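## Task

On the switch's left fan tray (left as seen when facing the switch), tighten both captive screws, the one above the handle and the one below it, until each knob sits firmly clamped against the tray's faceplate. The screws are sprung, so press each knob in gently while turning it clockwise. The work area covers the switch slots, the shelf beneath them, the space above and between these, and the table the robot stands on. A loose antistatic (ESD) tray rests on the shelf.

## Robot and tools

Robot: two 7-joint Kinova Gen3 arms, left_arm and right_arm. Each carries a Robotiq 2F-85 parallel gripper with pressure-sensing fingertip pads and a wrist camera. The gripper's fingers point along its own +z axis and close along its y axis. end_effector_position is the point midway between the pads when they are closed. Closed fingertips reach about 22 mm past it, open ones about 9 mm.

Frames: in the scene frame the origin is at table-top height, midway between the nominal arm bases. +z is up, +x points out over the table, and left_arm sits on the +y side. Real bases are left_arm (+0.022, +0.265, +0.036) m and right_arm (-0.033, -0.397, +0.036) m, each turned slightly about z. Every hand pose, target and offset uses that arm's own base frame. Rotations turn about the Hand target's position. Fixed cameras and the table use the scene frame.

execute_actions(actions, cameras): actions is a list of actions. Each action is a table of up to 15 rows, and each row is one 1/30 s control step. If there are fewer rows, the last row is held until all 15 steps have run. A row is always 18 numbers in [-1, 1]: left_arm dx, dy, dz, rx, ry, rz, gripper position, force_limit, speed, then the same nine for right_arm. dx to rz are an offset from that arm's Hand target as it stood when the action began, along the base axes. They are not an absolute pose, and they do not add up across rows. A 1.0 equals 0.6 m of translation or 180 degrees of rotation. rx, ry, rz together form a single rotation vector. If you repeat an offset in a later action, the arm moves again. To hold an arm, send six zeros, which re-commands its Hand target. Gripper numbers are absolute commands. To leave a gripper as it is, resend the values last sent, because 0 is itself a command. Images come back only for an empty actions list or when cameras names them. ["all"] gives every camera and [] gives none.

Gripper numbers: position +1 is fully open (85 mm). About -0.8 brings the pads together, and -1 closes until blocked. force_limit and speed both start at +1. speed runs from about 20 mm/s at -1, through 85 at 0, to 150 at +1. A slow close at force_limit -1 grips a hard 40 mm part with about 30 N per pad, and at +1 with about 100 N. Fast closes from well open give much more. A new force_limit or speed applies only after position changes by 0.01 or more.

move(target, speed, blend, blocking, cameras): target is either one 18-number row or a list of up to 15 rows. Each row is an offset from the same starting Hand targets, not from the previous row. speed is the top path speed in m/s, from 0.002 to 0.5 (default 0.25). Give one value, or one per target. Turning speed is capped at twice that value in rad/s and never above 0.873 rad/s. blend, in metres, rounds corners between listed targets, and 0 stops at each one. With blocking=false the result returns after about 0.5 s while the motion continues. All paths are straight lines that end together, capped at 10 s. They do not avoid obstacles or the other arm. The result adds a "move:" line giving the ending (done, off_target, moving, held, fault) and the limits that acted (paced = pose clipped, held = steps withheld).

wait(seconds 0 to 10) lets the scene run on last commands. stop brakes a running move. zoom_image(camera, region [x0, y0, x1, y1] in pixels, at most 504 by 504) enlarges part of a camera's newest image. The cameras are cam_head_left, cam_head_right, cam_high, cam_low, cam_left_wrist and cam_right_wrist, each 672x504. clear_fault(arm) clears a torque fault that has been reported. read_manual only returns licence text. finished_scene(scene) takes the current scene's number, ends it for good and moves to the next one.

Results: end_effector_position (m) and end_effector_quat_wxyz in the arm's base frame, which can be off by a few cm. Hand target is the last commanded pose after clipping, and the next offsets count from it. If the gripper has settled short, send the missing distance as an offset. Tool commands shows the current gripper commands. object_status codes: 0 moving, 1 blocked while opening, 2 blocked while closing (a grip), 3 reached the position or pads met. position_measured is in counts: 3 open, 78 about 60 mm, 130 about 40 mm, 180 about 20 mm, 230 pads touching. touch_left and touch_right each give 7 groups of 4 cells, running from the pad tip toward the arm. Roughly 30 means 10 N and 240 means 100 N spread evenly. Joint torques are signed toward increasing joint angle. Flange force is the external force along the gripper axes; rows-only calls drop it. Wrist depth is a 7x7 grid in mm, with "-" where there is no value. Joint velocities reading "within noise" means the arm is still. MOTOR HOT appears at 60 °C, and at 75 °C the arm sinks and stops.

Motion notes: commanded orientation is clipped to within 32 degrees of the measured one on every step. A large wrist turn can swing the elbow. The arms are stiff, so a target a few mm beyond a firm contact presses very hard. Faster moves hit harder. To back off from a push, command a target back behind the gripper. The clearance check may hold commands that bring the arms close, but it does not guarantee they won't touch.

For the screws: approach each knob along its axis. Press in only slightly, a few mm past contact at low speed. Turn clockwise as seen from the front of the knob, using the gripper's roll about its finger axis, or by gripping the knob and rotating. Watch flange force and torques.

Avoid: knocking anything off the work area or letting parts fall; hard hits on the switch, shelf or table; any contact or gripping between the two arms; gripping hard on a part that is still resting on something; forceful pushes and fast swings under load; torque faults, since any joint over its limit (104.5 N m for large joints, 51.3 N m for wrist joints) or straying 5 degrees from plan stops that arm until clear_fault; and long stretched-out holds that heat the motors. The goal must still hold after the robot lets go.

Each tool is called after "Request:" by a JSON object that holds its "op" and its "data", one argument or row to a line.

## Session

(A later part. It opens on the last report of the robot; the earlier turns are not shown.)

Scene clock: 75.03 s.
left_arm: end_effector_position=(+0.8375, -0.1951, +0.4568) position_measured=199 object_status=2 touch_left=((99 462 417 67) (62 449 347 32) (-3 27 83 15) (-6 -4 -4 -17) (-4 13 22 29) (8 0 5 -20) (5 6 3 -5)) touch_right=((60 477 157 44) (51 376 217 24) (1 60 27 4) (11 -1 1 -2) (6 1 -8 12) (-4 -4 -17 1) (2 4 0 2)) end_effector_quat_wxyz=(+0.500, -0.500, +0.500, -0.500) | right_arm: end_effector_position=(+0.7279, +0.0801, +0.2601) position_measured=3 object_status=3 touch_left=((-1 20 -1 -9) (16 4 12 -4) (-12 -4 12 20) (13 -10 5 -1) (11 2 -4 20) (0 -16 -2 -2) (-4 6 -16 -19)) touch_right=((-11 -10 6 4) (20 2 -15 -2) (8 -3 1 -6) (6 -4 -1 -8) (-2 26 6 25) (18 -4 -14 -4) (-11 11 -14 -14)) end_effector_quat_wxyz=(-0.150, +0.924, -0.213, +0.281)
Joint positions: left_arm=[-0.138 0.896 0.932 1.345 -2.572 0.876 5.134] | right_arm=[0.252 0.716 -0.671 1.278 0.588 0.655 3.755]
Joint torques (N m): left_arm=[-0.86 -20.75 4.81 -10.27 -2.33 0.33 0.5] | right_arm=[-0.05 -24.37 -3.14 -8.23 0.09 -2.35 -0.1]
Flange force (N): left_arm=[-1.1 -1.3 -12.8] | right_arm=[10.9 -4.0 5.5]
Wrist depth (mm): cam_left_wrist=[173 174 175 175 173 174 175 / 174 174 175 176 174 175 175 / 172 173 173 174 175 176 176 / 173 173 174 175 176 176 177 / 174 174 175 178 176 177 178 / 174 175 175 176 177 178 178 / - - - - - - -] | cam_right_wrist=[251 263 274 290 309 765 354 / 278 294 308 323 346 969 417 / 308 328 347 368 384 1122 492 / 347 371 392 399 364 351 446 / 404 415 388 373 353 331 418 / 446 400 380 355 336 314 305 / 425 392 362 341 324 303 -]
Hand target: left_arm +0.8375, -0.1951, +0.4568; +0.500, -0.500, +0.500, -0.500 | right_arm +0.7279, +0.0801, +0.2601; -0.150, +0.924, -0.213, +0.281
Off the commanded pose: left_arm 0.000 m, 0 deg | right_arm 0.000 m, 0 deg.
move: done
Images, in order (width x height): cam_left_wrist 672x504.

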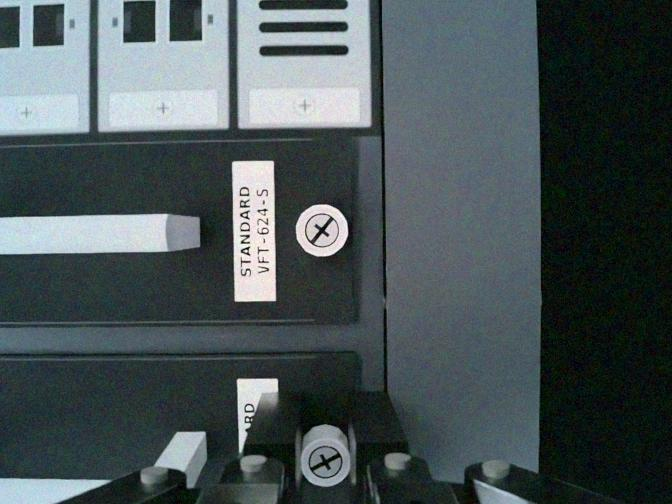

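Request:
{"op": "move", "data": {
  "target": [
    [-0.00083, 0, 0, 0, 0, 0, -0.325, -1, 0, 0, 0, 0, 0, 0, 0, 1, 1, 1],
    [-0.00917, 0, 0, 0, 0, 0, -0.325, -1, 0, 0, 0, 0, 0, 0, 0, 1, 1, 1],
    [-0.00917, 0, 0, 0, 0, 0, -1, -1, -1, 0, 0, 0, 0, 0, 0, 1, 1, 1]
  ],
  "speed": 0.05
}}

Request:
{"op": "move", "data": {
  "target": [
    [0.00333, 0, 0, 0, 0, 0, -1, -1, -1, 0, 0, 0, 0, 0, 0, 1, 1, 1]
  ],
  "speed": 0.02
}}

Request:
{"op": "move", "data": {
  "target": [
    [0.00083, 0, 0, 0, 0, 0, -1, -1, -1, 0, 0, 0, 0, 0, 0, 1, 1, 1]
  ],
  "speed": 0.02
}}

Scene clock: 77.93 s.
left_arm: end_effector_position=(+0.8320, -0.1951, +0.4569) position_measured=199 object_status=0 touch_left=((64 500 429 93) (7 226 167 23) (-3 14 43 -14) (-21 -4 7 -6) (6 -2 -18 -12) (8 -33 -7 0) (-11 15 6 -8)) touch_right=((76 506 183 42) (16 230 121 22) (-1 37 13 -10) (5 11 8 -2) (8 -5 0 8) (4 7 7 14) (8 5 -5 -5)) end_effector_quat_wxyz=(+0.500, -0.500, +0.500, -0.500) | right_arm: end_effector_position=(+0.7279, +0.0801, +0.2601) position_measured=3 object_status=3 touch_left=((16 4 13 -14) (1 -1 -6 -6) (1 1 -2 12) (0 -3 -11 14) (11 0 8 6) (19 8 1 7) (-6 11 6 -10)) touch_right=((-13 4 -5 3) (3 9 -1 -1) (7 5 -1 7) (1 -2 13 9) (2 0 11 11) (-8 -10 -14 -3) (-9 7 0 -7)) end_effector_quat_wxyz=(-0.150, +0.924, -0.213, +0.281)
Joint positions: left_arm=[-0.143 0.887 0.934 1.368 -2.573 0.888 5.143] | right_arm=[0.252 0.716 -0.671 1.278 0.588 0.655 3.755]
Joint torques (N m): left_arm=[0.52 -23.28 6.09 -7.13 -2.04 1.05 0.51] | right_arm=[-0.08 -24.39 -3.18 -8.28 0.14 -2.34 -0.11]
Flange force (N): left_arm=[1.5 -1.7 5.4] | right_arm=[10.8 -3.8 5.5]
Wrist depth (mm): cam_left_wrist=[178 178 180 181 179 180 180 / 179 180 180 181 180 180 181 / 177 178 178 179 180 181 182 / 178 179 179 180 181 182 182 / 178 179 181 183 182 183 183 / 179 180 181 181 182 183 184 / - - - - - - -] | cam_right_wrist=[251 263 274 290 309 759 354 / 277 293 309 323 346 967 417 / 308 327 347 368 383 1126 493 / 347 371 393 399 363 351 445 / 404 418 388 374 353 330 419 / 447 400 380 355 336 314 305 / 425 391 361 341 324 304 -]
Hand target: left_arm +0.8320, -0.1951, +0.4568; +0.500, -0.500, +0.500, -0.500 | right_arm +0.7279, +0.0801, +0.2601; -0.150, +0.924, -0.213, +0.281
Off the commanded pose: left_arm 0.000 m, 0 deg | right_arm 0.000 m, 0 deg.
move: done

Scene clock: 78.63 s.
left_arm: end_effector_position=(+0.8340, -0.1951, +0.4568) position_measured=199 object_status=2 touch_left=((100 484 434 69) (27 232 177 33) (39 27 17 16) (13 -6 -3 10) (3 40 5 -22) (-6 9 0 -8) (-14 -25 34 1)) touch_right=((86 507 191 36) (27 218 124 24) (-5 33 13 -7) (12 -8 -1 -5) (11 5 3 2) (0 7 12 11) (-3 15 4 -2)) end_effector_quat_wxyz=(+0.500, -0.500, +0.500, -0.500) | right_arm: end_effector_position=(+0.7279, +0.0801, +0.2601) position_measured=3 object_status=3 touch_left=((-10 35 15 -22) (8 -5 -7 2) (-6 -8 -12 -3) (16 20 11 14) (-4 -10 18 -16) (-11 5 -19 -5) (5 -2 12 20)) touch_right=((-6 -1 -9 -3) (7 12 4 -12) (-8 -22 -8 -8) (2 -7 9 -4) (-18 9 4 5) (-3 -25 5 4) (-10 7 -16 0)) end_effector_quat_wxyz=(-0.150, +0.924, -0.213, +0.281)
Joint positions: left_arm=[-0.141 0.89 0.933 1.36 -2.572 0.883 5.14] | right_arm=[0.252 0.716 -0.671 1.278 0.588 0.655 3.755]
Joint torques (N m): left_arm=[0.27 -23.29 6.09 -7.47 -2.03 1.08 0.52] | right_arm=[-0.05 -24.39 -3.07 -8.25 0.12 -2.35 -0.1]
Flange force (N): left_arm=[1.5 -1.5 4.3] | right_arm=[11.0 -3.9 5.5]
Wrist depth (mm): cam_left_wrist=[176 177 178 178 177 177 178 / 177 178 178 179 177 178 179 / 175 176 176 177 178 179 180 / 176 177 177 179 179 180 180 / 177 178 178 181 180 180 181 / 178 178 179 179 180 181 182 / - - - - - - -] | cam_right_wrist=[251 263 274 290 310 757 354 / 278 293 309 324 345 972 417 / 308 327 347 367 382 1133 488 / 347 370 393 400 362 351 446 / 404 419 388 374 354 331 420 / 447 400 378 354 335 313 305 / 424 393 361 341 324 304 -]
Hand target: left_arm +0.8340, -0.1951, +0.4568; +0.500, -0.500, +0.500, -0.500 | right_arm +0.7279, +0.0801, +0.2601; -0.150, +0.924, -0.213, +0.281
Off the commanded pose: left_arm 0.000 m, 0 deg | right_arm 0.000 m, 0 deg.
move: done

Scene clock: 79.33 s.
left_arm: end_effector_position=(+0.8345, -0.1951, +0.4568) position_measured=199 object_status=2 touch_left=((107 491 426 55) (17 261 203 29) (25 7 22 -3) (5 21 -1 22) (-24 24 1 -10) (-10 7 2 -13) (5 8 -5 -8)) touch_right=((73 527 198 37) (39 237 138 24) (-4 27 14 -6) (5 6 -2 -2) (11 8 -6 5) (-5 3 6 5) (3 9 -8 3)) end_effector_quat_wxyz=(+0.500, -0.500, +0.500, -0.500) | right_arm: end_effector_position=(+0.7279, +0.0801, +0.2601) position_measured=3 object_status=3 touch_left=((15 11 1 12) (14 -4 -6 -10) (10 3 -45 13) (10 3 5 4) (-24 -8 29 -18) (15 -17 -8 -27) (2 5 11 -19)) touch_right=((2 -5 -9 -10) (-2 -6 12 -3) (-2 -18 -4 14) (9 -1 14 -4) (11 -6 16 -13) (-7 -18 12 3) (0 -14 -5 5)) end_effector_quat_wxyz=(-0.150, +0.924, -0.213, +0.281)
Joint positions: left_arm=[-0.141 0.891 0.933 1.358 -2.572 0.882 5.139] | right_arm=[0.252 0.716 -0.671 1.278 0.588 0.655 3.755]
Joint torques (N m): left_arm=[-0.72 -21.07 5.06 -9.92 -2.34 0.41 0.55] | right_arm=[-0.01 -24.48 -3.22 -8.3 0.09 -2.31 -0.09]
Flange force (N): left_arm=[-0.6 -1.3 -10.3] | right_arm=[10.6 -3.9 5.8]
Wrist depth (mm): cam_left_wrist=[176 177 178 178 176 177 178 / 177 178 178 179 177 178 179 / 175 176 176 177 178 179 179 / 176 176 177 178 178 179 180 / 177 177 178 181 179 180 181 / 177 178 178 179 180 181 181 / - - - - - - -] | cam_right_wrist=[251 263 274 289 309 757 353 / 278 293 309 324 345 974 415 / 308 327 347 368 383 1128 494 / 348 370 392 400 363 351 446 / 404 419 388 373 352 331 419 / 448 400 379 355 336 314 305 / 424 392 362 341 325 303 -]
Hand target: left_arm +0.8345, -0.1951, +0.4568; +0.500, -0.500, +0.500, -0.500 | right_arm +0.7279, +0.0801, +0.2601; -0.150, +0.924, -0.213, +0.281
Off the commanded pose: left_arm 0.000 m, 0 deg | right_arm 0.000 m, 0 deg.
move: done

Request:
{"op": "move", "data": {
  "target": [
    [0, 0, 0, 0.5, 0, 0, -1, -1, -1, 0, 0, 0, 0, 0, 0, 1, 1, 1]
  ],
  "speed": 0.4
}}

Request:
{"op": "move", "data": {
  "target": [
    [0, 0, 0, 0.5, 0, 0, -1, -1, -1, 0, 0, 0, 0, 0, 0, 1, 1, 1]
  ],
  "speed": 0.4,
  "cameras": ["cam_left_wrist"]
}}

Request:
{"op": "zoom_image", "data": {
  "camera": "cam_left_wrist",
  "region": [200, 340, 450, 504]
}}

Scene clock: 82.07 s.
left_arm: end_effector_position=(+0.8345, -0.1951, +0.4568) position_measured=199 object_status=2 touch_left=((72 439 425 78) (41 278 201 9) (21 1 21 0) (25 0 22 3) (-18 13 8 6) (9 -21 -3 -15) (11 13 4 -13)) touch_right=((82 582 214 39) (40 258 156 29) (3 30 31 7) (4 -6 -4 3) (6 3 2 10) (5 -4 -3 2) (-3 -13 3 8)) end_effector_quat_wxyz=(+0.707, +0.000, +0.707, +0.000) | right_arm: end_effector_position=(+0.7279, +0.0801, +0.2601) position_measured=3 object_status=3 touch_left=((-9 5 -5 -1) (5 8 -8 -13) (-13 0 14 8) (9 6 -15 13) (-1 -11 -5 -26) (-1 -11 0 8) (-3 13 -11 9)) touch_right=((-2 -3 -22 -12) (-7 -12 -5 -1) (-1 -10 -13 5) (0 -1 2 -8) (-5 11 4 7) (-15 -3 18 6) (4 -10 10 -10)) end_effector_quat_wxyz=(-0.150, +0.924, -0.213, +0.281)
Joint positions: left_arm=[0.111 0.743 0.377 1.346 -2.513 0.685 3.928] | right_arm=[0.252 0.716 -0.671 1.278 0.588 0.655 3.755]
Joint torques (N m): left_arm=[1.48 -23.77 3.19 -15.44 -3.1 1.37 0.45] | right_arm=[-0.03 -24.42 -3.09 -8.31 0.16 -2.33 -0.12]
Flange force (N): left_arm=[3.2 5.0 -20.0] | right_arm=[10.8 -3.8 5.5]
Wrist depth (mm): cam_left_wrist=[175 176 177 177 179 459 377 / 175 176 177 178 179 179 379 / 176 177 177 178 179 180 379 / 176 177 178 179 180 180 381 / 177 177 178 179 180 181 382 / 179 178 179 179 181 181 383 / - - - - - - 384] | cam_right_wrist=[251 264 274 289 309 758 354 / 277 294 309 325 344 967 417 / 308 329 347 368 384 1120 491 / 347 371 392 400 363 351 446 / 404 419 388 372 353 331 419 / 446 401 378 355 336 314 305 / 426 391 361 341 325 304 -]
Hand target: left_arm +0.8345, -0.1951, +0.4568; +0.707, +0.000, +0.707, +0.000 | right_arm +0.7279, +0.0801, +0.2601; -0.150, +0.924, -0.213, +0.281
Off the commanded pose: left_arm 0.000 m, 0 deg | right_arm 0.000 m, 0 deg.
move: done

Scene clock: 84.47 s.
left_arm: end_effector_position=(+0.8345, -0.1951, +0.4568) position_measured=199 object_status=2 touch_left=((56 501 450 80) (33 301 206 13) (19 21 45 11) (20 -9 22 -5) (-1 5 13 -4) (4 14 -4 -8) (15 -7 17 -8)) touch_right=((77 505 189 45) (29 215 127 8) (5 28 10 -21) (10 10 11 -1) (11 3 -3 0) (12 -6 -7 4) (-8 0 0 -10)) end_effector_quat_wxyz=(+0.500, +0.500, +0.500, +0.500) | right_arm: end_effector_position=(+0.7279, +0.0801, +0.2601) position_measured=3 object_status=3 touch_left=((-3 -14 1 5) (8 8 -4 9) (-5 -26 11 7) (-4 13 -15 -7) (-25 9 32 -8) (-20 -7 -22 -7) (-11 5 5 -23)) touch_right=((-11 -2 4 -4) (-3 3 1 -7) (4 14 -1 0) (-8 14 -6 8) (-15 1 3 18) (1 2 6 4) (-8 3 -8 1)) end_effector_quat_wxyz=(-0.150, +0.924, -0.213, +0.281)
Joint positions: left_arm=[0.425 0.723 -0.2 1.329 -2.556 0.508 2.753] | right_arm=[0.252 0.716 -0.671 1.278 0.588 0.655 3.755]
Joint torques (N m): left_arm=[3.94 -21.5 1.19 -12.65 -1.71 1.69 0.38] | right_arm=[-0.03 -24.39 -3.11 -8.17 0.09 -2.34 -0.08]
Flange force (N): left_arm=[5.6 1.1 -9.8] | right_arm=[11.2 -4.1 5.6]
Wrist depth (mm): cam_left_wrist=[410 413 416 420 422 424 401 / 567 628 640 647 653 655 603 / 1133 1141 1133 1137 1143 1147 1147 / 1157 1155 1165 656 925 889 1178 / 178 178 179 179 179 180 181 / 178 178 179 179 180 180 181 / - 179 - - - - -] | cam_right_wrist=[251 263 274 289 309 759 353 / 277 294 308 324 345 962 417 / 308 327 346 367 383 1133 492 / 348 370 393 400 362 351 446 / 404 418 388 374 353 330 418 / 446 400 379 355 336 313 305 / 424 392 360 341 324 303 -]
Hand target: left_arm +0.8345, -0.1951, +0.4568; +0.500, +0.500, +0.500, +0.500 | right_arm +0.7279, +0.0801, +0.2601; -0.150, +0.924, -0.213, +0.281
Off the commanded pose: left_arm 0.000 m, 0 deg | right_arm 0.000 m, 0 deg.
move: done
Images, in order (width x height): cam_left_wrist 672x504.

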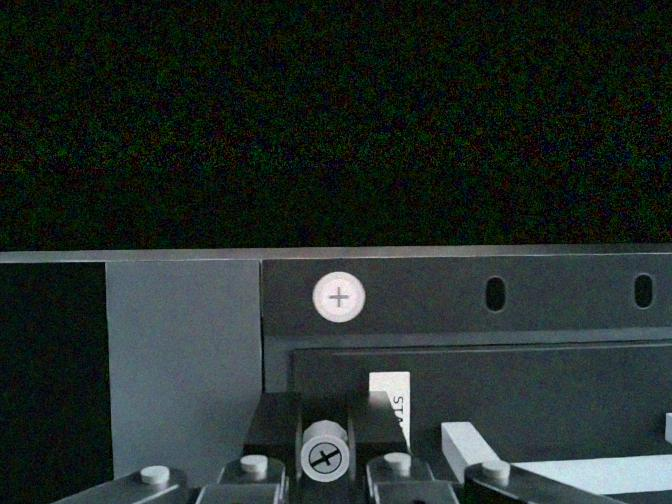

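Scaled by 2.016.

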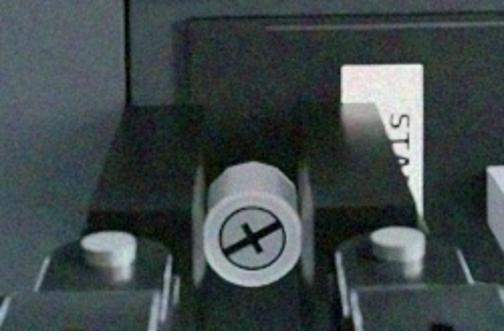

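Request:
{"op": "move", "data": {
  "target": [
    [0, 0, 0, 0.5, 0, 0, -1, -1, -1, 0, 0, 0, 0, 0, 0, 1, 1, 1]
  ],
  "speed": 0.4
}}

Request:
{"op": "move", "data": {
  "target": [
    [0, 0, 0, 0.35, 0, 0, -1, -1, -1, 0, 0, 0, 0, 0, 0, 1, 1, 1]
  ],
  "speed": 0.4,
  "cameras": ["cam_left_wrist"]
}}

Request:
{"op": "zoom_image", "data": {
  "camera": "cam_left_wrist",
  "region": [200, 340, 450, 504]
}}

Scene clock: 87.47 s.
left_arm: end_effector_position=(+0.8345, -0.1951, +0.4568) position_measured=199 object_status=2 touch_left=((58 454 417 94) (29 218 185 24) (0 -7 -16 19) (7 2 -12 14) (6 -19 -6 7) (10 -19 6 -31) (-29 8 -4 -37)) touch_right=((79 522 200 41) (30 214 127 30) (4 33 15 -7) (5 9 -7 2) (1 1 3 -6) (11 -3 -4 0) (8 -10 6 -8)) end_effector_quat_wxyz=(+0.000, +0.707, +0.000, +0.707) | right_arm: end_effector_position=(+0.7279, +0.0801, +0.2601) position_measured=3 object_status=3 touch_left=((15 1 7 -7) (12 8 -6 12) (-1 -2 1 -4) (12 -1 -1 27) (-9 -1 1 -15) (23 -20 7 -8) (-12 -6 26 7)) touch_right=((7 -3 -9 -7) (14 11 15 -20) (11 0 11 -4) (-6 -3 -13 11) (-14 -9 15 0) (7 -12 13 2) (-3 -9 -5 9)) end_effector_quat_wxyz=(-0.150, +0.924, -0.213, +0.281)
Joint positions: left_arm=[0.725 0.836 -0.803 1.315 -2.847 0.35 1.859] | right_arm=[0.252 0.716 -0.671 1.278 0.588 0.655 3.755]
Joint torques (N m): left_arm=[-0.73 -22.12 -5.48 -4.09 0.61 1.22 0.42] | right_arm=[-0.08 -24.43 -3.16 -8.21 0.11 -2.3 -0.08]
Flange force (N): left_arm=[5.2 6.0 15.2] | right_arm=[10.9 -3.9 5.7]
Wrist depth (mm): cam_left_wrist=[410 176 176 176 177 177 - / 410 176 176 177 177 177 - / 408 177 177 178 178 178 - / 407 178 178 178 178 179 179 / 406 178 178 - 179 179 - / 404 179 179 179 180 179 180 / 402 - - - - - -] | cam_right_wrist=[251 263 274 289 310 760 353 / 278 294 308 323 346 972 416 / 308 328 346 367 384 1128 492 / 348 370 393 401 363 350 445 / 404 417 387 373 353 330 421 / 446 401 378 355 336 313 304 / 424 392 363 342 325 304 -]
Hand target: left_arm +0.8345, -0.1951, +0.4568; +0.000, +0.707, +0.000, +0.707 | right_arm +0.7279, +0.0801, +0.2601; -0.150, +0.924, -0.213, +0.281
Off the commanded pose: left_arm 0.000 m, 0 deg | right_arm 0.000 m, 0 deg.
move: done

Scene clock: 89.27 s.
left_arm: end_effector_position=(+0.8345, -0.1951, +0.4568) position_measured=199 object_status=2 touch_left=((69 403 419 64) (6 213 180 40) (9 29 18 -3) (-17 2 -1 -17) (21 12 7 13) (4 34 2 -1) (-28 9 -12 10)) touch_right=((82 545 201 43) (17 220 126 17) (-14 36 8 -16) (1 -1 8 13) (13 3 -5 10) (-4 -1 -8 12) (-3 7 5 -1)) end_effector_quat_wxyz=(-0.370, +0.603, -0.369, +0.603) | right_arm: end_effector_position=(+0.7279, +0.0801, +0.2601) position_measured=3 object_status=3 touch_left=((11 19 3 -3) (22 14 18 -7) (-8 -13 6 -9) (-12 -26 9 -9) (2 14 -5 1) (1 0 -12 -14) (8 -4 2 -1)) touch_right=((5 6 4 5) (1 16 6 -17) (-6 7 10 6) (-6 4 7 -5) (-3 6 5 -1) (4 9 0 -5) (-4 -5 -5 -3)) end_effector_quat_wxyz=(-0.150, +0.924, -0.213, +0.281)
Joint positions: left_arm=[0.843 0.964 -1.135 1.31 -3.233 0.319 1.399] | right_arm=[0.252 0.716 -0.671 1.278 0.588 0.655 3.755]
Joint torques (N m): left_arm=[-4.27 -28.68 -12.57 -2.29 1.74 0 0.46] | right_arm=[-0.06 -24.51 -3.2 -8.28 0.11 -2.33 -0.13]
Flange force (N): left_arm=[8.4 7.9 20.7] | right_arm=[10.9 -3.9 5.8]
Wrist depth (mm): cam_left_wrist=[174 174 177 177 178 178 177 / 175 175 175 178 179 179 177 / 175 176 - 177 177 178 178 / 176 177 177 177 178 179 179 / 177 177 178 179 179 179 180 / - 178 178 179 180 180 181 / - - - - - - -] | cam_right_wrist=[251 263 274 289 309 757 353 / 278 293 309 324 346 964 417 / 307 328 347 367 384 1126 492 / 346 370 392 400 362 352 444 / 403 418 388 374 353 331 420 / 446 401 380 355 335 314 305 / 425 392 360 341 324 304 -]
Hand target: left_arm +0.8345, -0.1951, +0.4568; -0.370, +0.603, -0.369, +0.603 | right_arm +0.7279, +0.0801, +0.2601; -0.150, +0.924, -0.213, +0.281
Off the commanded pose: left_arm 0.000 m, 0 deg | right_arm 0.000 m, 0 deg.
move: done
Images, in order (width x height): cam_left_wrist 672x504.

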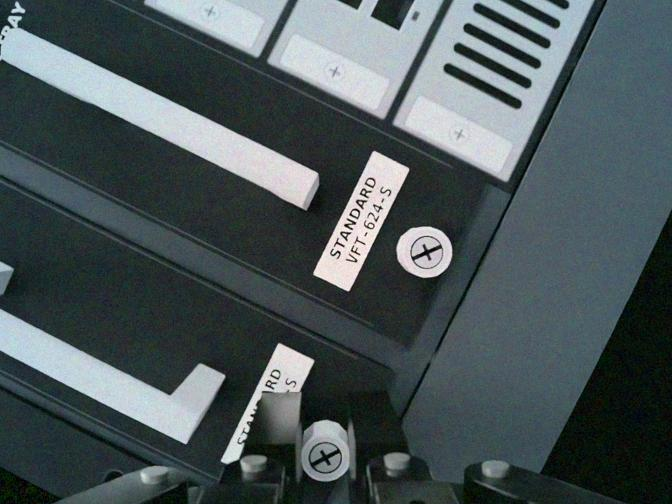

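Scaled by 2.016.

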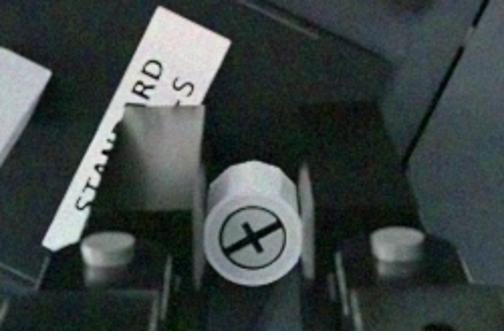

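Request:
{"op": "move", "data": {
  "target": [
    [0.00083, 0, 0, 0, 0, 0, -1, -1, -1, 0, 0, 0, 0, 0, 0, 1, 1, 1],
    [0.00083, 0, 0, 0, 0, 0, -0.325, -1, 0, 0, 0, 0, 0, 0, 0, 1, 1, 1]
  ],
  "speed": 0.02,
  "cameras": ["cam_left_wrist"]
}}

Request:
{"op": "zoom_image", "data": {
  "camera": "cam_left_wrist",
  "region": [200, 340, 450, 504]
}}

Scene clock: 90.90 s.
left_arm: end_effector_position=(+0.8350, -0.1951, +0.4568) position_measured=170 object_status=0 touch_left=((-21 -2 -32 13) (15 1 2 -24) (-16 -16 20 5) (27 16 1 -13) (2 -3 15 -1) (-23 -9 6 9) (-14 18 0 22)) touch_right=((-11 7 3 1) (8 -5 -2 4) (-7 8 3 3) (4 5 8 -14) (11 3 0 9) (1 -6 -1 20) (-4 2 0 -7)) end_effector_quat_wxyz=(-0.370, +0.603, -0.369, +0.603) | right_arm: end_effector_position=(+0.7279, +0.0801, +0.2601) position_measured=3 object_status=3 touch_left=((5 24 -19 13) (-9 -11 -15 16) (-8 5 8 -4) (-10 13 -11 -31) (-14 -22 0 -10) (-14 7 -21 -10) (-8 -6 -3 -6)) touch_right=((-9 -15 -1 5) (-3 -6 0 3) (-14 6 6 -13) (0 2 3 11) (-5 -1 -8 8) (-6 -9 12 7) (3 0 4 -11)) end_effector_quat_wxyz=(-0.150, +0.924, -0.213, +0.281)
Joint positions: left_arm=[0.842 0.964 -1.135 1.308 -3.234 0.318 1.399] | right_arm=[0.252 0.716 -0.671 1.278 0.588 0.655 3.755]
Joint torques (N m): left_arm=[0.81 -23.51 -7.43 -6.12 0.89 1.71 0.48] | right_arm=[0.03 -24.44 -3.23 -8.21 0.12 -2.35 -0.12]
Flange force (N): left_arm=[2.4 0.6 8.1] | right_arm=[11.1 -4.2 5.8]
Wrist depth (mm): cam_left_wrist=[173 174 176 177 177 178 176 / 174 - 175 176 178 179 177 / 177 175 176 176 177 177 177 / 176 176 177 177 177 178 178 / 176 177 177 180 179 179 179 / - - 178 179 179 180 180 / - - - - - - -] | cam_right_wrist=[251 263 274 289 310 763 353 / 278 294 309 324 344 972 416 / 309 328 346 367 384 1126 492 / 346 371 391 401 363 350 445 / 404 418 388 372 352 331 419 / 447 400 380 354 336 313 305 / 424 392 361 341 324 304 -]
Hand target: left_arm +0.8350, -0.1951, +0.4568; -0.370, +0.603, -0.369, +0.603 | right_arm +0.7279, +0.0801, +0.2601; -0.150, +0.924, -0.213, +0.281
Off the commanded pose: left_arm 0.000 m, 0 deg | right_arm 0.000 m, 0 deg.
move: done
Images, in order (width x height): cam_left_wrist 672x504.

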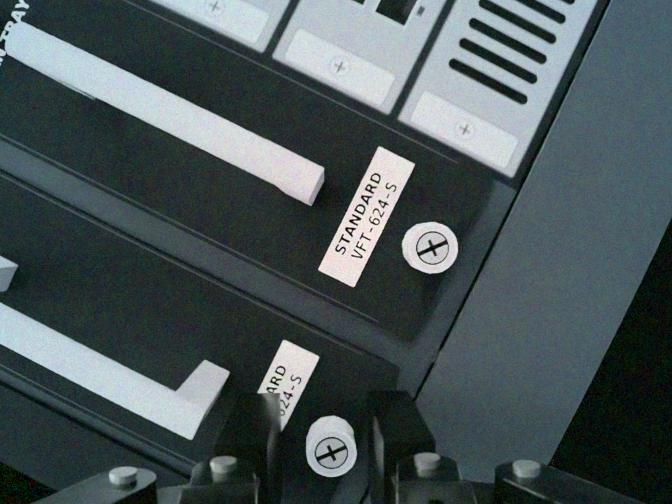

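Scaled by 2.016.

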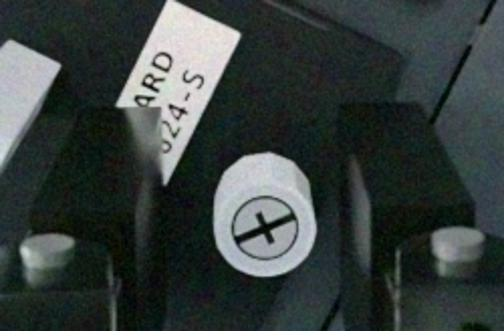

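Request:
{"op": "move", "data": {
  "target": [
    [0, 0, 0, -0.5, 0, 0, -0.325, -1, 0, 0, 0, 0, 0, 0, 0, 1, 1, 1],
    [0, 0, 0, -0.95, 0, 0, -0.325, -1, 0, 0, 0, 0, 0, 0, 0, 1, 1, 1]
  ],
  "speed": 0.5,
  "blend": 0.05
}}

Request:
{"op": "move", "data": {
  "target": [
    [0, 0, 0, -0.5, 0, 0, -0.325, -1, 0, 0, 0, 0, 0, 0, 0, 1, 1, 1],
    [0, 0, 0, -0.9, 0, 0, -0.325, -1, 0, 0, 0, 0, 0, 0, 0, 1, 1, 1]
  ],
  "speed": 0.5,
  "blend": 0.05,
  "cameras": ["cam_left_wrist"]
}}

Request:
{"op": "zoom_image", "data": {
  "camera": "cam_left_wrist",
  "region": [200, 280, 470, 480]
}}

Scene clock: 95.47 s.
left_arm: end_effector_position=(+0.8350, -0.1951, +0.4568) position_measured=170 object_status=3 touch_left=((-1 0 -1 -7) (17 -13 9 10) (-8 13 2 -9) (14 -11 -5 20) (-16 -3 3 10) (2 -10 -23 -1) (-17 -27 -13 -4)) touch_right=((4 11 13 1) (0 3 -5 2) (-6 8 5 -14) (6 1 8 11) (17 5 -11 14) (5 6 -2 -4) (2 1 6 4)) end_effector_quat_wxyz=(+0.572, +0.416, +0.572, +0.416) | right_arm: end_effector_position=(+0.7279, +0.0801, +0.2601) position_measured=3 object_status=3 touch_left=((-2 4 -11 -20) (6 -5 -8 -4) (-18 5 -14 -4) (15 7 -5 -2) (-26 10 -27 0) (2 7 -26 -7) (-4 -2 22 -13)) touch_right=((3 -3 3 16) (8 11 19 6) (14 -9 0 5) (4 -11 4 7) (-21 5 8 21) (-6 -2 17 -7) (8 -4 -8 -3)) end_effector_quat_wxyz=(-0.150, +0.924, -0.213, +0.281)
Joint positions: left_arm=[0.359 0.718 -0.079 1.331 -2.536 0.542 2.974] | right_arm=[0.252 0.716 -0.671 1.278 0.588 0.655 3.755]
Joint torques (N m): left_arm=[0.95 -24.67 -0.36 -9.35 -0.67 2.52 0.39] | right_arm=[-0.22 -24.49 -3.19 -8.18 0.11 -2.34 -0.09]
Flange force (N): left_arm=[-2.4 0.9 8.1] | right_arm=[11.3 -3.7 5.7]
Wrist depth (mm): cam_left_wrist=[822 621 514 444 385 338 306 / 1157 1133 831 675 549 460 390 / 177 1159 1165 1137 946 718 559 / 177 177 178 889 1171 1176 1087 / 177 178 178 179 179 180 1180 / 177 178 178 179 180 180 180 / - 178 - - - - -] | cam_right_wrist=[251 263 274 289 310 760 352 / 277 294 309 324 346 969 416 / 308 327 347 367 384 1120 490 / 346 370 392 399 363 351 447 / 404 418 388 374 352 330 418 / 446 400 378 355 336 313 305 / 424 391 361 340 325 304 -]
Hand target: left_arm +0.8350, -0.1951, +0.4568; +0.572, +0.416, +0.572, +0.416 | right_arm +0.7279, +0.0801, +0.2601; -0.150, +0.924, -0.213, +0.281
Off the commanded pose: left_arm 0.000 m, 0 deg | right_arm 0.000 m, 0 deg.
move: done

Scene clock: 99.17 s.
left_arm: end_effector_position=(+0.8350, -0.1951, +0.4568) position_measured=170 object_status=3 touch_left=((7 -3 24 -1) (3 -18 4 -5) (-3 -16 -12 -7) (-8 8 8 -5) (8 21 -4 8) (29 -14 19 -5) (-24 -20 5 -11)) touch_right=((-9 -2 16 3) (-7 3 -5 5) (-7 3 -2 1) (0 0 7 -1) (8 -4 -9 7) (-5 3 1 1) (-11 10 3 -2)) end_effector_quat_wxyz=(+0.500, -0.500, +0.500, -0.500) | right_arm: end_effector_position=(+0.7279, +0.0801, +0.2601) position_measured=3 object_status=3 touch_left=((-6 6 4 -5) (11 -5 19 30) (21 -21 17 5) (-18 0 -17 17) (-25 -22 5 4) (16 -5 -15 -1) (-9 -18 21 -12)) touch_right=((-1 -1 -16 -6) (-22 -13 4 -16) (-8 0 -2 15) (3 0 -3 5) (-13 -6 4 20) (-2 6 -9 8) (-11 0 4 -4)) end_effector_quat_wxyz=(-0.150, +0.924, -0.213, +0.281)
Joint positions: left_arm=[-0.135 0.886 0.918 1.355 -2.569 0.876 5.149] | right_arm=[0.252 0.716 -0.671 1.278 0.588 0.655 3.755]
Joint torques (N m): left_arm=[0.84 -23.87 6.28 -6.9 -2.03 1.09 0.5] | right_arm=[-0.15 -24.36 -3.12 -8.26 0.09 -2.34 -0.07]
Flange force (N): left_arm=[1.6 -1.6 7.4] | right_arm=[10.8 -3.7 5.4]
Wrist depth (mm): cam_left_wrist=[175 176 177 177 176 176 177 / 176 176 177 178 176 177 178 / 174 175 175 176 177 178 179 / 175 176 176 177 178 178 179 / 176 176 177 180 179 179 180 / 176 177 178 179 179 180 181 / - - - - - - -] | cam_right_wrist=[251 263 274 289 310 757 354 / 277 293 309 323 346 967 416 / 308 327 347 367 384 1128 493 / 348 371 392 400 362 350 445 / 404 416 386 374 352 330 418 / 446 401 379 354 336 314 305 / 425 391 361 341 324 303 -]
Hand target: left_arm +0.8350, -0.1951, +0.4568; +0.500, -0.500, +0.500, -0.500 | right_arm +0.7279, +0.0801, +0.2601; -0.150, +0.924, -0.213, +0.281
Off the commanded pose: left_arm 0.000 m, 0 deg | right_arm 0.000 m, 0 deg.
move: done
Images, in order (width x height): cam_left_wrist 672x504.

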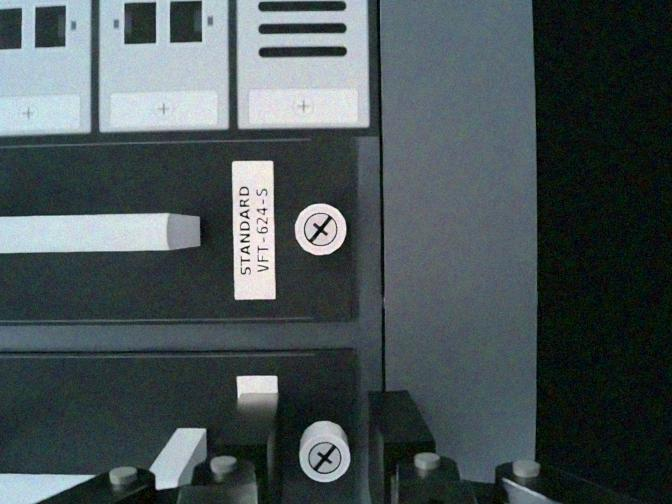

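Scaled by 1.867.

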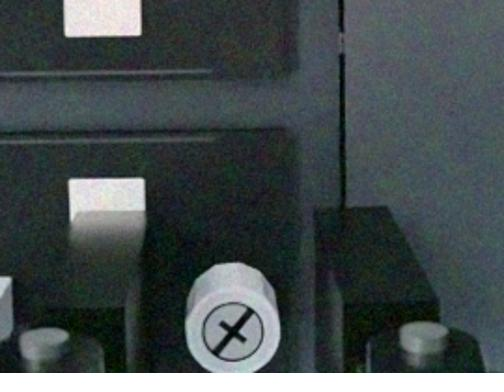

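Request:
{"op": "move", "data": {
  "target": [
    [0.00083, 0, 0, 0, 0, 0, -0.325, -1, 0, 0, 0, 0, 0, 0, 0, 1, 1, 1],
    [0.00083, 0, 0, 0, 0, 0, -1, -1, -1, 0, 0, 0, 0, 0, 0, 1, 1, 1]
  ],
  "speed": 0.05
}}

Request:
{"op": "move", "data": {
  "target": [
    [0.0004, -0.00035, -0.0007, 0.5, 0, 0, -1, -1, -1, 0, 0, 0, 0, 0, 0, 1, 1, 1]
  ],
  "speed": 0.4
}}

Request:
{"op": "move", "data": {
  "target": [
    [0.0004, -0.00035, -0.0007, 0.5, 0, 0, -1, -1, -1, 0, 0, 0, 0, 0, 0, 1, 1, 1]
  ],
  "speed": 0.4,
  "cameras": ["cam_left_wrist"]
}}

Request:
{"op": "zoom_image", "data": {
  "camera": "cam_left_wrist",
  "region": [200, 340, 450, 504]
}}

Scene clock: 101.87 s.
left_arm: end_effector_position=(+0.8355, -0.1951, +0.4568) position_measured=199 object_status=0 touch_left=((78 445 421 66) (22 266 212 21) (6 21 28 -9) (17 8 -32 2) (-1 -21 -10 -1) (10 -14 -16 -21) (-1 -19 6 -4)) touch_right=((66 479 154 36) (36 273 156 29) (-6 41 22 -7) (-1 5 2 -16) (-10 4 4 -5) (5 8 0 -5) (-5 2 -1 3)) end_effector_quat_wxyz=(+0.500, -0.500, +0.500, -0.500) | right_arm: end_effector_position=(+0.7279, +0.0801, +0.2601) position_measured=3 object_status=3 touch_left=((-8 14 -12 8) (-9 17 23 7) (-23 3 13 3) (4 4 12 6) (-5 6 -3 -2) (7 5 -12 20) (-15 -11 3 12)) touch_right=((-11 -8 2 -1) (-3 6 5 -14) (-8 -10 -9 7) (-3 -19 -5 12) (-8 4 2 8) (-7 -11 -4 0) (-4 4 -5 1)) end_effector_quat_wxyz=(-0.150, +0.924, -0.213, +0.281)
Joint positions: left_arm=[-0.134 0.887 0.918 1.353 -2.569 0.875 5.148] | right_arm=[0.252 0.716 -0.671 1.278 0.588 0.655 3.755]
Joint torques (N m): left_arm=[0.4 -21.57 5.51 -7 -1.63 0.62 0.51] | right_arm=[-0.1 -24.49 -3.2 -8.24 0.12 -2.33 -0.04]
Flange force (N): left_arm=[0.9 -3.1 2.1] | right_arm=[10.8 -3.9 5.7]
Wrist depth (mm): cam_left_wrist=[175 175 176 177 175 176 176 / 175 176 177 177 176 177 177 / 174 174 175 176 176 177 178 / 175 175 175 177 177 178 179 / 175 176 177 180 178 179 179 / 176 177 177 178 179 179 180 / - - - - - - -] | cam_right_wrist=[251 263 274 289 309 759 354 / 277 294 309 323 345 960 417 / 308 328 346 367 384 1128 492 / 347 371 392 400 363 351 447 / 405 418 387 374 352 330 418 / 447 400 378 356 335 313 305 / 425 392 361 341 325 304 -]
Hand target: left_arm +0.8355, -0.1951, +0.4568; +0.500, -0.500, +0.500, -0.500 | right_arm +0.7279, +0.0801, +0.2601; -0.150, +0.924, -0.213, +0.281
Off the commanded pose: left_arm 0.000 m, 0 deg | right_arm 0.000 m, 0 deg.
move: done

Scene clock: 104.27 s.
left_arm: end_effector_position=(+0.8358, -0.1953, +0.4564) position_measured=199 object_status=2 touch_left=((61 410 416 38) (42 252 213 36) (2 5 20 -17) (-12 3 17 -10) (25 0 -9 1) (-6 -2 10 4) (-7 -13 26 7)) touch_right=((63 523 181 36) (31 291 175 27) (-8 51 14 -10) (7 3 9 -6) (4 2 7 4) (-2 -2 -1 -3) (-8 -7 -6 5)) end_effector_quat_wxyz=(+0.707, +0.000, +0.707, +0.000) | right_arm: end_effector_position=(+0.7279, +0.0801, +0.2601) position_measured=3 object_status=3 touch_left=((-14 4 27 -5) (-3 -9 -1 10) (-13 -8 14 13) (-4 4 9 5) (-16 24 -14 -29) (2 -1 -21 2) (-3 6 5 8)) touch_right=((0 -2 -8 -19) (5 -2 -5 -17) (3 -5 10 -2) (6 -6 -6 7) (1 -3 -2 19) (-1 6 20 -2) (-1 -9 -5 -7)) end_effector_quat_wxyz=(-0.150, +0.924, -0.213, +0.281)
Joint positions: left_arm=[0.119 0.744 0.362 1.34 -2.513 0.679 3.936] | right_arm=[0.252 0.716 -0.671 1.278 0.588 0.655 3.755]
Joint torques (N m): left_arm=[2.98 -22.25 3.79 -10.34 -2.09 0.7 0.46] | right_arm=[-0.07 -24.46 -3.19 -8.27 0.07 -2.37 -0.08]
Flange force (N): left_arm=[-1.9 3.1 -4.3] | right_arm=[10.9 -3.9 5.7]
Wrist depth (mm): cam_left_wrist=[173 174 175 176 177 178 377 / 174 175 175 176 177 178 377 / 174 175 176 177 178 179 380 / 175 175 176 177 178 179 380 / 175 176 177 178 178 179 382 / 178 177 177 178 179 180 383 / - - - - - - 384] | cam_right_wrist=[251 263 274 289 310 762 354 / 278 294 309 323 345 962 416 / 308 327 346 368 385 1126 492 / 347 370 392 400 362 351 446 / 404 418 388 374 352 331 420 / 448 401 378 355 335 313 305 / 425 391 361 342 323 303 -]
Hand target: left_arm +0.8358, -0.1953, +0.4564; +0.707, +0.000, +0.707, +0.000 | right_arm +0.7279, +0.0801, +0.2601; -0.150, +0.924, -0.213, +0.281
Off the commanded pose: left_arm 0.000 m, 0 deg | right_arm 0.000 m, 0 deg.
move: done

Scene clock: 106.67 s.
left_arm: end_effector_position=(+0.8360, -0.1955, +0.4560) position_measured=199 object_status=2 touch_left=((68 415 390 69) (32 293 211 7) (12 7 22 -12) (0 -19 -3 2) (-15 0 -8 -10) (17 6 -1 27) (5 -11 11 -21)) touch_right=((68 517 174 41) (34 281 175 24) (7 48 32 2) (3 0 0 1) (11 1 -13 7) (6 0 -13 0) (-3 10 2 -6)) end_effector_quat_wxyz=(+0.500, +0.500, +0.500, +0.500) | right_arm: end_effector_position=(+0.7279, +0.0801, +0.2601) position_measured=3 object_status=3 touch_left=((2 -18 26 -20) (-13 5 3 28) (-1 12 -10 6) (-14 -4 -13 9) (8 9 9 7) (15 -5 -19 -9) (-4 3 3 -23)) touch_right=((-4 -10 1 -15) (3 -5 11 4) (-4 3 -16 16) (-2 16 3 -9) (-15 -2 13 -3) (-3 -3 -3 -5) (13 5 -17 -1)) end_effector_quat_wxyz=(-0.150, +0.924, -0.213, +0.281)
Joint positions: left_arm=[0.434 0.728 -0.218 1.323 -2.559 0.501 2.767] | right_arm=[0.252 0.716 -0.671 1.278 0.588 0.655 3.755]
Joint torques (N m): left_arm=[4.12 -18.87 1.52 -9.01 -1.22 0.49 0.4] | right_arm=[-0.12 -24.48 -3.2 -8.29 0.13 -2.28 -0.06]
Flange force (N): left_arm=[4.2 5.5 -3.1] | right_arm=[10.6 -3.7 5.7]
Wrist depth (mm): cam_left_wrist=[410 414 417 420 423 424 402 / 568 630 639 644 649 655 603 / 1133 1133 1141 1137 1141 1151 1151 / 1161 1157 1171 655 633 894 1174 / 176 177 177 178 178 179 179 / 177 177 177 178 178 179 179 / - - - - - - -] | cam_right_wrist=[251 263 274 289 310 761 353 / 278 294 309 324 346 969 417 / 307 327 347 367 384 1122 493 / 347 370 393 401 363 350 445 / 405 418 388 374 353 331 419 / 447 400 379 355 336 313 305 / 424 391 360 341 324 304 -]
Hand target: left_arm +0.8360, -0.1955, +0.4560; +0.500, +0.500, +0.500, +0.500 | right_arm +0.7279, +0.0801, +0.2601; -0.150, +0.924, -0.213, +0.281
Off the commanded pose: left_arm 0.000 m, 0 deg | right_arm 0.000 m, 0 deg.
move: done
Images, in order (width x height): cam_left_wrist 672x504.

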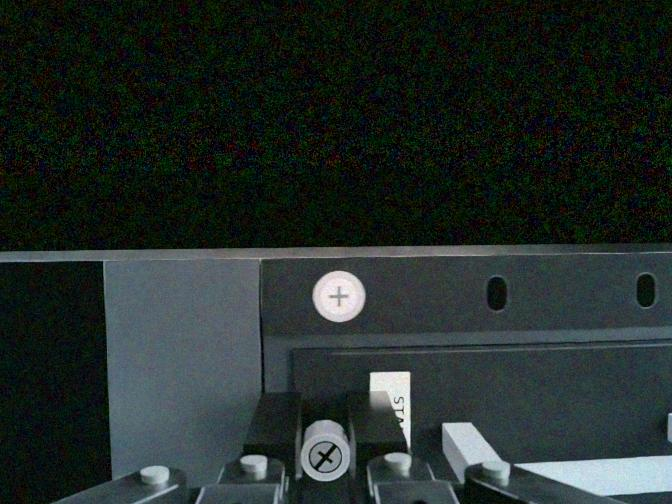

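Scaled by 2.016.

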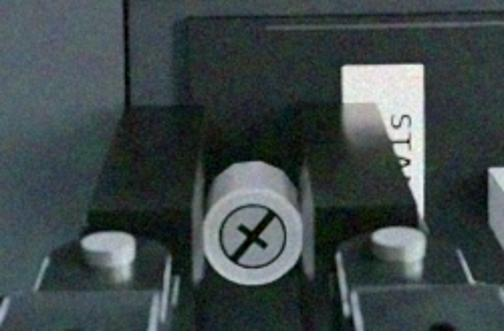

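Request:
{"op": "move", "data": {
  "target": [
    [0.0004, -0.00035, -0.0007, 0.5, 0, 0, -1, -1, -1, 0, 0, 0, 0, 0, 0, 1, 1, 1]
  ],
  "speed": 0.4
}}

Request:
{"op": "move", "data": {
  "target": [
    [0.0004, -0.00025, -0.0005, 0.35, 0, 0, -1, -1, -1, 0, 0, 0, 0, 0, 0, 1, 1, 1]
  ],
  "speed": 0.4,
  "cameras": ["cam_left_wrist"]
}}

Request:
{"op": "zoom_image", "data": {
  "camera": "cam_left_wrist",
  "region": [200, 340, 450, 504]
}}

Scene clock: 109.47 s.
left_arm: end_effector_position=(+0.8363, -0.1957, +0.4556) position_measured=199 object_status=2 touch_left=((52 404 420 61) (37 283 211 29) (17 31 29 26) (7 -14 -8 11) (-18 12 -35 3) (6 6 -14 -7) (12 10 7 -2)) touch_right=((74 491 166 31) (42 260 146 18) (-8 45 21 -4) (9 -3 1 -9) (0 4 -9 10) (5 -3 1 4) (-12 -1 3 -8)) end_effector_quat_wxyz=(+0.000, +0.707, +0.000, +0.707) | right_arm: end_effector_position=(+0.7279, +0.0801, +0.2601) position_measured=3 object_status=3 touch_left=((16 -28 -9 -16) (-16 0 0 -16) (-6 -12 -6 11) (1 -41 -6 4) (-5 8 7 -6) (18 19 -8 -10) (8 1 26 1)) touch_right=((-14 -14 9 4) (3 8 -10 -1) (4 5 2 15) (1 -3 8 -9) (-13 -2 12 4) (2 7 0 11) (-1 -6 -6 5)) end_effector_quat_wxyz=(-0.150, +0.924, -0.213, +0.281)
Joint positions: left_arm=[0.73 0.847 -0.82 1.308 -2.859 0.345 1.887] | right_arm=[0.252 0.716 -0.671 1.278 0.588 0.655 3.755]
Joint torques (N m): left_arm=[0.27 -18.09 -3.33 -4.14 0.13 0.39 0.43] | right_arm=[-0.05 -24.41 -3.14 -8.22 0.09 -2.31 -0.14]
Flange force (N): left_arm=[8.6 3.0 6.9] | right_arm=[11.0 -3.9 5.6]
Wrist depth (mm): cam_left_wrist=[409 174 174 175 175 175 - / 409 175 175 175 176 175 - / 408 176 176 176 176 176 - / 406 176 176 176 177 177 - / 406 177 177 - 177 177 - / 404 177 177 177 178 178 178 / 403 - - - - - -] | cam_right_wrist=[251 263 274 289 310 754 354 / 277 294 309 324 346 968 417 / 308 328 347 367 384 1126 491 / 348 370 392 399 363 350 446 / 405 418 389 374 352 331 419 / 447 402 379 356 336 314 305 / 426 391 361 341 324 304 -]
Hand target: left_arm +0.8363, -0.1957, +0.4556; +0.000, +0.707, +0.000, +0.707 | right_arm +0.7279, +0.0801, +0.2601; -0.150, +0.924, -0.213, +0.281
Off the commanded pose: left_arm 0.000 m, 0 deg | right_arm 0.000 m, 0 deg.
move: done

Scene clock: 111.27 s.
left_arm: end_effector_position=(+0.8365, -0.1959, +0.4553) position_measured=199 object_status=2 touch_left=((87 448 436 54) (40 276 189 13) (-3 30 29 -9) (-12 4 -7 -14) (13 -14 2 20) (6 6 15 -19) (-16 -35 -20 -1)) touch_right=((83 483 160 36) (32 262 156 28) (-3 39 21 1) (15 4 -8 -7) (-2 3 -3 4) (13 6 -2 -2) (-3 4 -4 11)) end_effector_quat_wxyz=(-0.370, +0.603, -0.369, +0.603) | right_arm: end_effector_position=(+0.7279, +0.0801, +0.2601) position_measured=3 object_status=3 touch_left=((-9 19 -2 0) (3 -5 -3 2) (1 -5 -5 -18) (9 6 -21 -8) (-15 19 15 -25) (42 14 -9 21) (-16 -5 -5 -19)) touch_right=((-1 -3 -1 -6) (9 2 4 -2) (5 13 5 4) (4 1 -4 -7) (-6 12 7 -6) (-14 -12 8 1) (4 -19 -2 6)) end_effector_quat_wxyz=(-0.150, +0.924, -0.213, +0.281)
Joint positions: left_arm=[0.844 0.976 -1.149 1.303 -3.249 0.317 1.43] | right_arm=[0.252 0.716 -0.671 1.278 0.588 0.655 3.755]
Joint torques (N m): left_arm=[-2.32 -21 -7.26 -4.2 0.79 0.33 0.49] | right_arm=[-0.03 -24.46 -3.13 -8.24 0.11 -2.31 -0.08]
Flange force (N): left_arm=[5.5 -1.2 2.2] | right_arm=[10.9 -4.0 5.7]
Wrist depth (mm): cam_left_wrist=[172 172 175 176 176 177 175 / 173 173 174 175 177 177 176 / 174 174 - 175 175 176 176 / 174 175 175 175 176 177 177 / 175 175 176 177 177 178 178 / - 176 176 177 178 178 179 / - - - - - - -] | cam_right_wrist=[251 263 273 290 309 758 354 / 277 294 309 324 346 968 415 / 308 328 346 368 383 1139 492 / 347 370 393 401 362 352 447 / 403 419 388 374 354 330 419 / 446 400 380 355 336 314 305 / 425 390 362 341 324 304 -]
Hand target: left_arm +0.8365, -0.1959, +0.4553; -0.370, +0.603, -0.369, +0.603 | right_arm +0.7279, +0.0801, +0.2601; -0.150, +0.924, -0.213, +0.281
Off the commanded pose: left_arm 0.000 m, 0 deg | right_arm 0.000 m, 0 deg.
move: done
Images, in order (width x height): cam_left_wrist 672x504.

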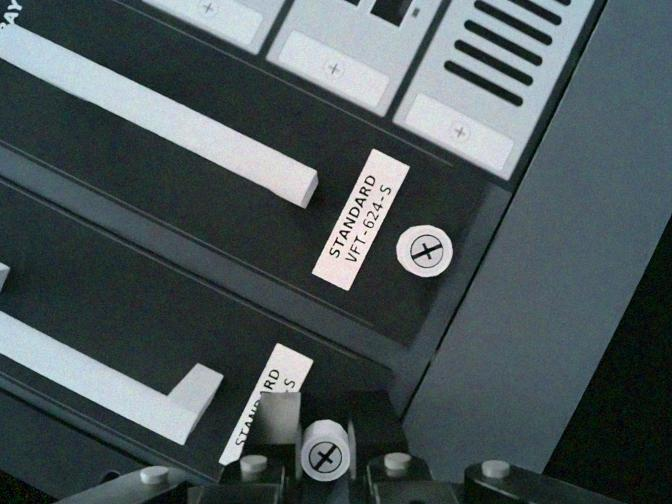

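Scaled by 2.016.

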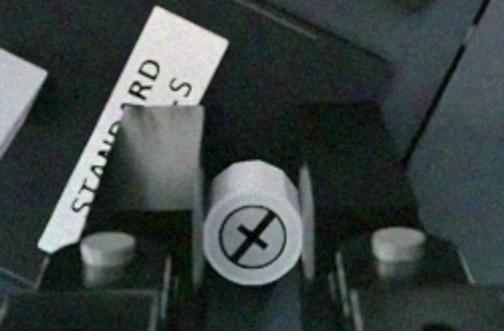

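Request:
{"op": "move", "data": {
  "target": [
    [0, 0, 0, 0, 0, 0, -0.325, -1, 0, 0, 0, 0, 0, 0, 0, 1, 1, 1],
    [-0.00125, 0.00035, 0.0007, -0.5, 0, 0, -0.325, -1, 0, 0, 0, 0, 0, 0, 0, 1, 1, 1],
    [-0.0025, 0.0007, 0.0013, -0.95, 0, 0, -0.325, -1, 0, 0, 0, 0, 0, 0, 0, 1, 1, 1]
  ],
  "speed": 0.5,
  "blend": [0, 0.05, 0]
}}

Request:
{"op": "move", "data": {
  "target": [
    [0, 0.0003, 0.0006, -0.5, 0, 0, -0.325, -1, 0, 0, 0, 0, 0, 0, 0, 1, 1, 1],
    [0, 0.0006, 0.0012, -0.9, 0, 0, -0.325, -1, 0, 0, 0, 0, 0, 0, 0, 1, 1, 1]
  ],
  "speed": 0.5,
  "blend": 0.05,
  "cameras": ["cam_left_wrist"]
}}

Request:
{"op": "zoom_image", "data": {
  "camera": "cam_left_wrist",
  "region": [200, 280, 470, 480]
}}

Scene clock: 116.40 s.
left_arm: end_effector_position=(+0.8350, -0.1955, +0.4560) position_measured=170 object_status=3 touch_left=((13 7 16 -5) (4 -5 -8 -18) (-12 -3 -13 11) (11 18 6 11) (25 7 11 23) (-2 -8 -12 24) (-12 -16 -8 -22)) touch_right=((1 4 6 8) (8 6 4 12) (-9 5 2 -14) (3 3 8 -11) (17 2 -4 6) (8 -10 -1 8) (2 0 -1 3)) end_effector_quat_wxyz=(+0.572, +0.416, +0.572, +0.416) | right_arm: end_effector_position=(+0.7279, +0.0801, +0.2601) position_measured=3 object_status=3 touch_left=((-2 5 2 1) (-4 5 -5 -25) (-23 -13 -5 29) (23 7 -18 -14) (-1 -20 -8 0) (-8 7 -2 -18) (15 -5 12 -13)) touch_right=((-1 -6 0 -12) (2 -7 -5 4) (-6 10 4 6) (-10 -9 17 -1) (-14 0 -7 16) (0 -7 11 -4) (6 13 -2 -5)) end_effector_quat_wxyz=(-0.150, +0.924, -0.213, +0.281)
Joint positions: left_arm=[0.369 0.72 -0.097 1.331 -2.539 0.539 2.989] | right_arm=[0.252 0.716 -0.671 1.278 0.588 0.655 3.755]
Joint torques (N m): left_arm=[0.89 -24.65 -0.47 -9.32 -0.7 2.54 0.38] | right_arm=[-0.06 -24.42 -3.19 -8.26 0.11 -2.31 -0.11]
Flange force (N): left_arm=[-2.7 1.0 8.2] | right_arm=[10.8 -3.8 5.6]
Wrist depth (mm): cam_left_wrist=[825 623 516 446 386 339 307 / 1159 1135 838 677 551 462 390 / 177 1157 1167 1141 950 722 560 / 177 177 178 181 1176 1180 1096 / 177 178 178 179 179 180 1182 / 178 178 178 179 180 180 180 / - 178 - - - - -] | cam_right_wrist=[251 263 274 289 309 763 353 / 278 294 309 323 345 969 416 / 308 327 346 368 384 1133 491 / 347 372 392 399 362 351 446 / 404 418 387 372 353 331 418 / 446 400 379 354 336 313 305 / 424 391 361 341 324 303 -]
Hand target: left_arm +0.8350, -0.1955, +0.4560; +0.572, +0.416, +0.572, +0.416 | right_arm +0.7279, +0.0801, +0.2601; -0.150, +0.924, -0.213, +0.281
Off the commanded pose: left_arm 0.000 m, 0 deg | right_arm 0.000 m, 0 deg.
move: done

Scene clock: 120.10 s.
left_arm: end_effector_position=(+0.8350, -0.1951, +0.4568) position_measured=170 object_status=3 touch_left=((0 -16 28 4) (-2 14 14 11) (-31 -1 -3 -5) (26 -3 16 0) (7 9 -20 -13) (12 -22 -3 -2) (-15 10 -5 -22)) touch_right=((-6 0 15 -1) (6 4 1 -3) (-10 -5 11 -11) (9 5 -6 -9) (19 7 7 6) (-2 -6 3 -6) (4 4 -1 11)) end_effector_quat_wxyz=(+0.500, -0.500, +0.500, -0.500) | right_arm: end_effector_position=(+0.7279, +0.0801, +0.2601) position_measured=3 object_status=3 touch_left=((13 0 13 -7) (8 -14 1 -19) (14 -19 -14 14) (-4 27 15 -10) (-10 -12 8 -18) (-11 -9 -21 0) (-11 -10 2 20)) touch_right=((-17 4 -11 -12) (-5 8 2 1) (-7 -7 0 4) (-3 4 -2 0) (-7 8 0 17) (-4 9 3 -4) (4 -8 -9 -3)) end_effector_quat_wxyz=(-0.150, +0.924, -0.213, +0.281)
Joint positions: left_arm=[-0.128 0.879 0.9 1.355 -2.566 0.869 5.161] | right_arm=[0.252 0.716 -0.671 1.278 0.588 0.655 3.755]
Joint torques (N m): left_arm=[0.9 -23.93 6.2 -7.04 -1.98 1.17 0.58] | right_arm=[-0.09 -24.39 -3.2 -8.2 0.13 -2.31 -0.1]
Flange force (N): left_arm=[1.5 -1.6 7.5] | right_arm=[11.0 -3.9 5.6]
Wrist depth (mm): cam_left_wrist=[175 176 177 178 176 176 177 / 176 177 177 178 177 177 178 / 174 175 175 176 177 178 179 / 175 176 176 178 178 179 179 / 176 177 177 180 179 179 180 / 176 177 178 178 179 180 181 / - - - - - - -] | cam_right_wrist=[251 263 274 289 309 762 353 / 278 293 309 324 345 965 417 / 308 328 347 367 384 1128 490 / 347 370 392 400 362 350 446 / 404 419 387 374 353 330 418 / 446 400 379 356 336 314 305 / 424 391 361 341 324 304 -]
Hand target: left_arm +0.8350, -0.1951, +0.4568; +0.500, -0.500, +0.500, -0.500 | right_arm +0.7279, +0.0801, +0.2601; -0.150, +0.924, -0.213, +0.281
Off the commanded pose: left_arm 0.000 m, 0 deg | right_arm 0.000 m, 0 deg.
move: done
Images, in order (width x height): cam_left_wrist 672x504.

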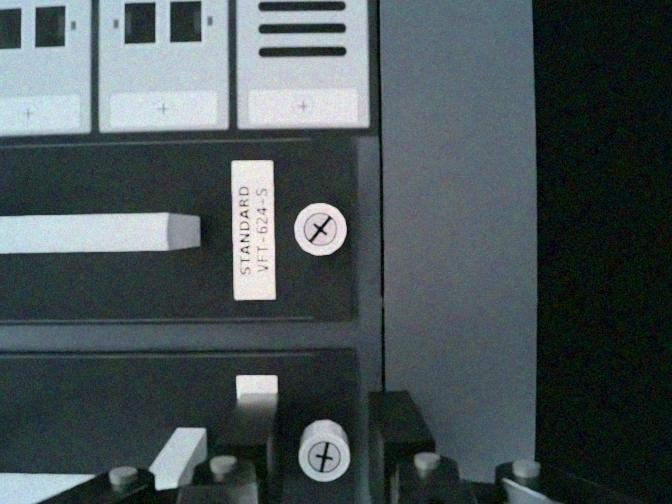

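Scaled by 1.867.

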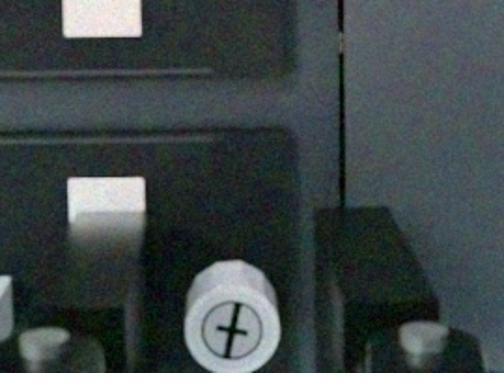

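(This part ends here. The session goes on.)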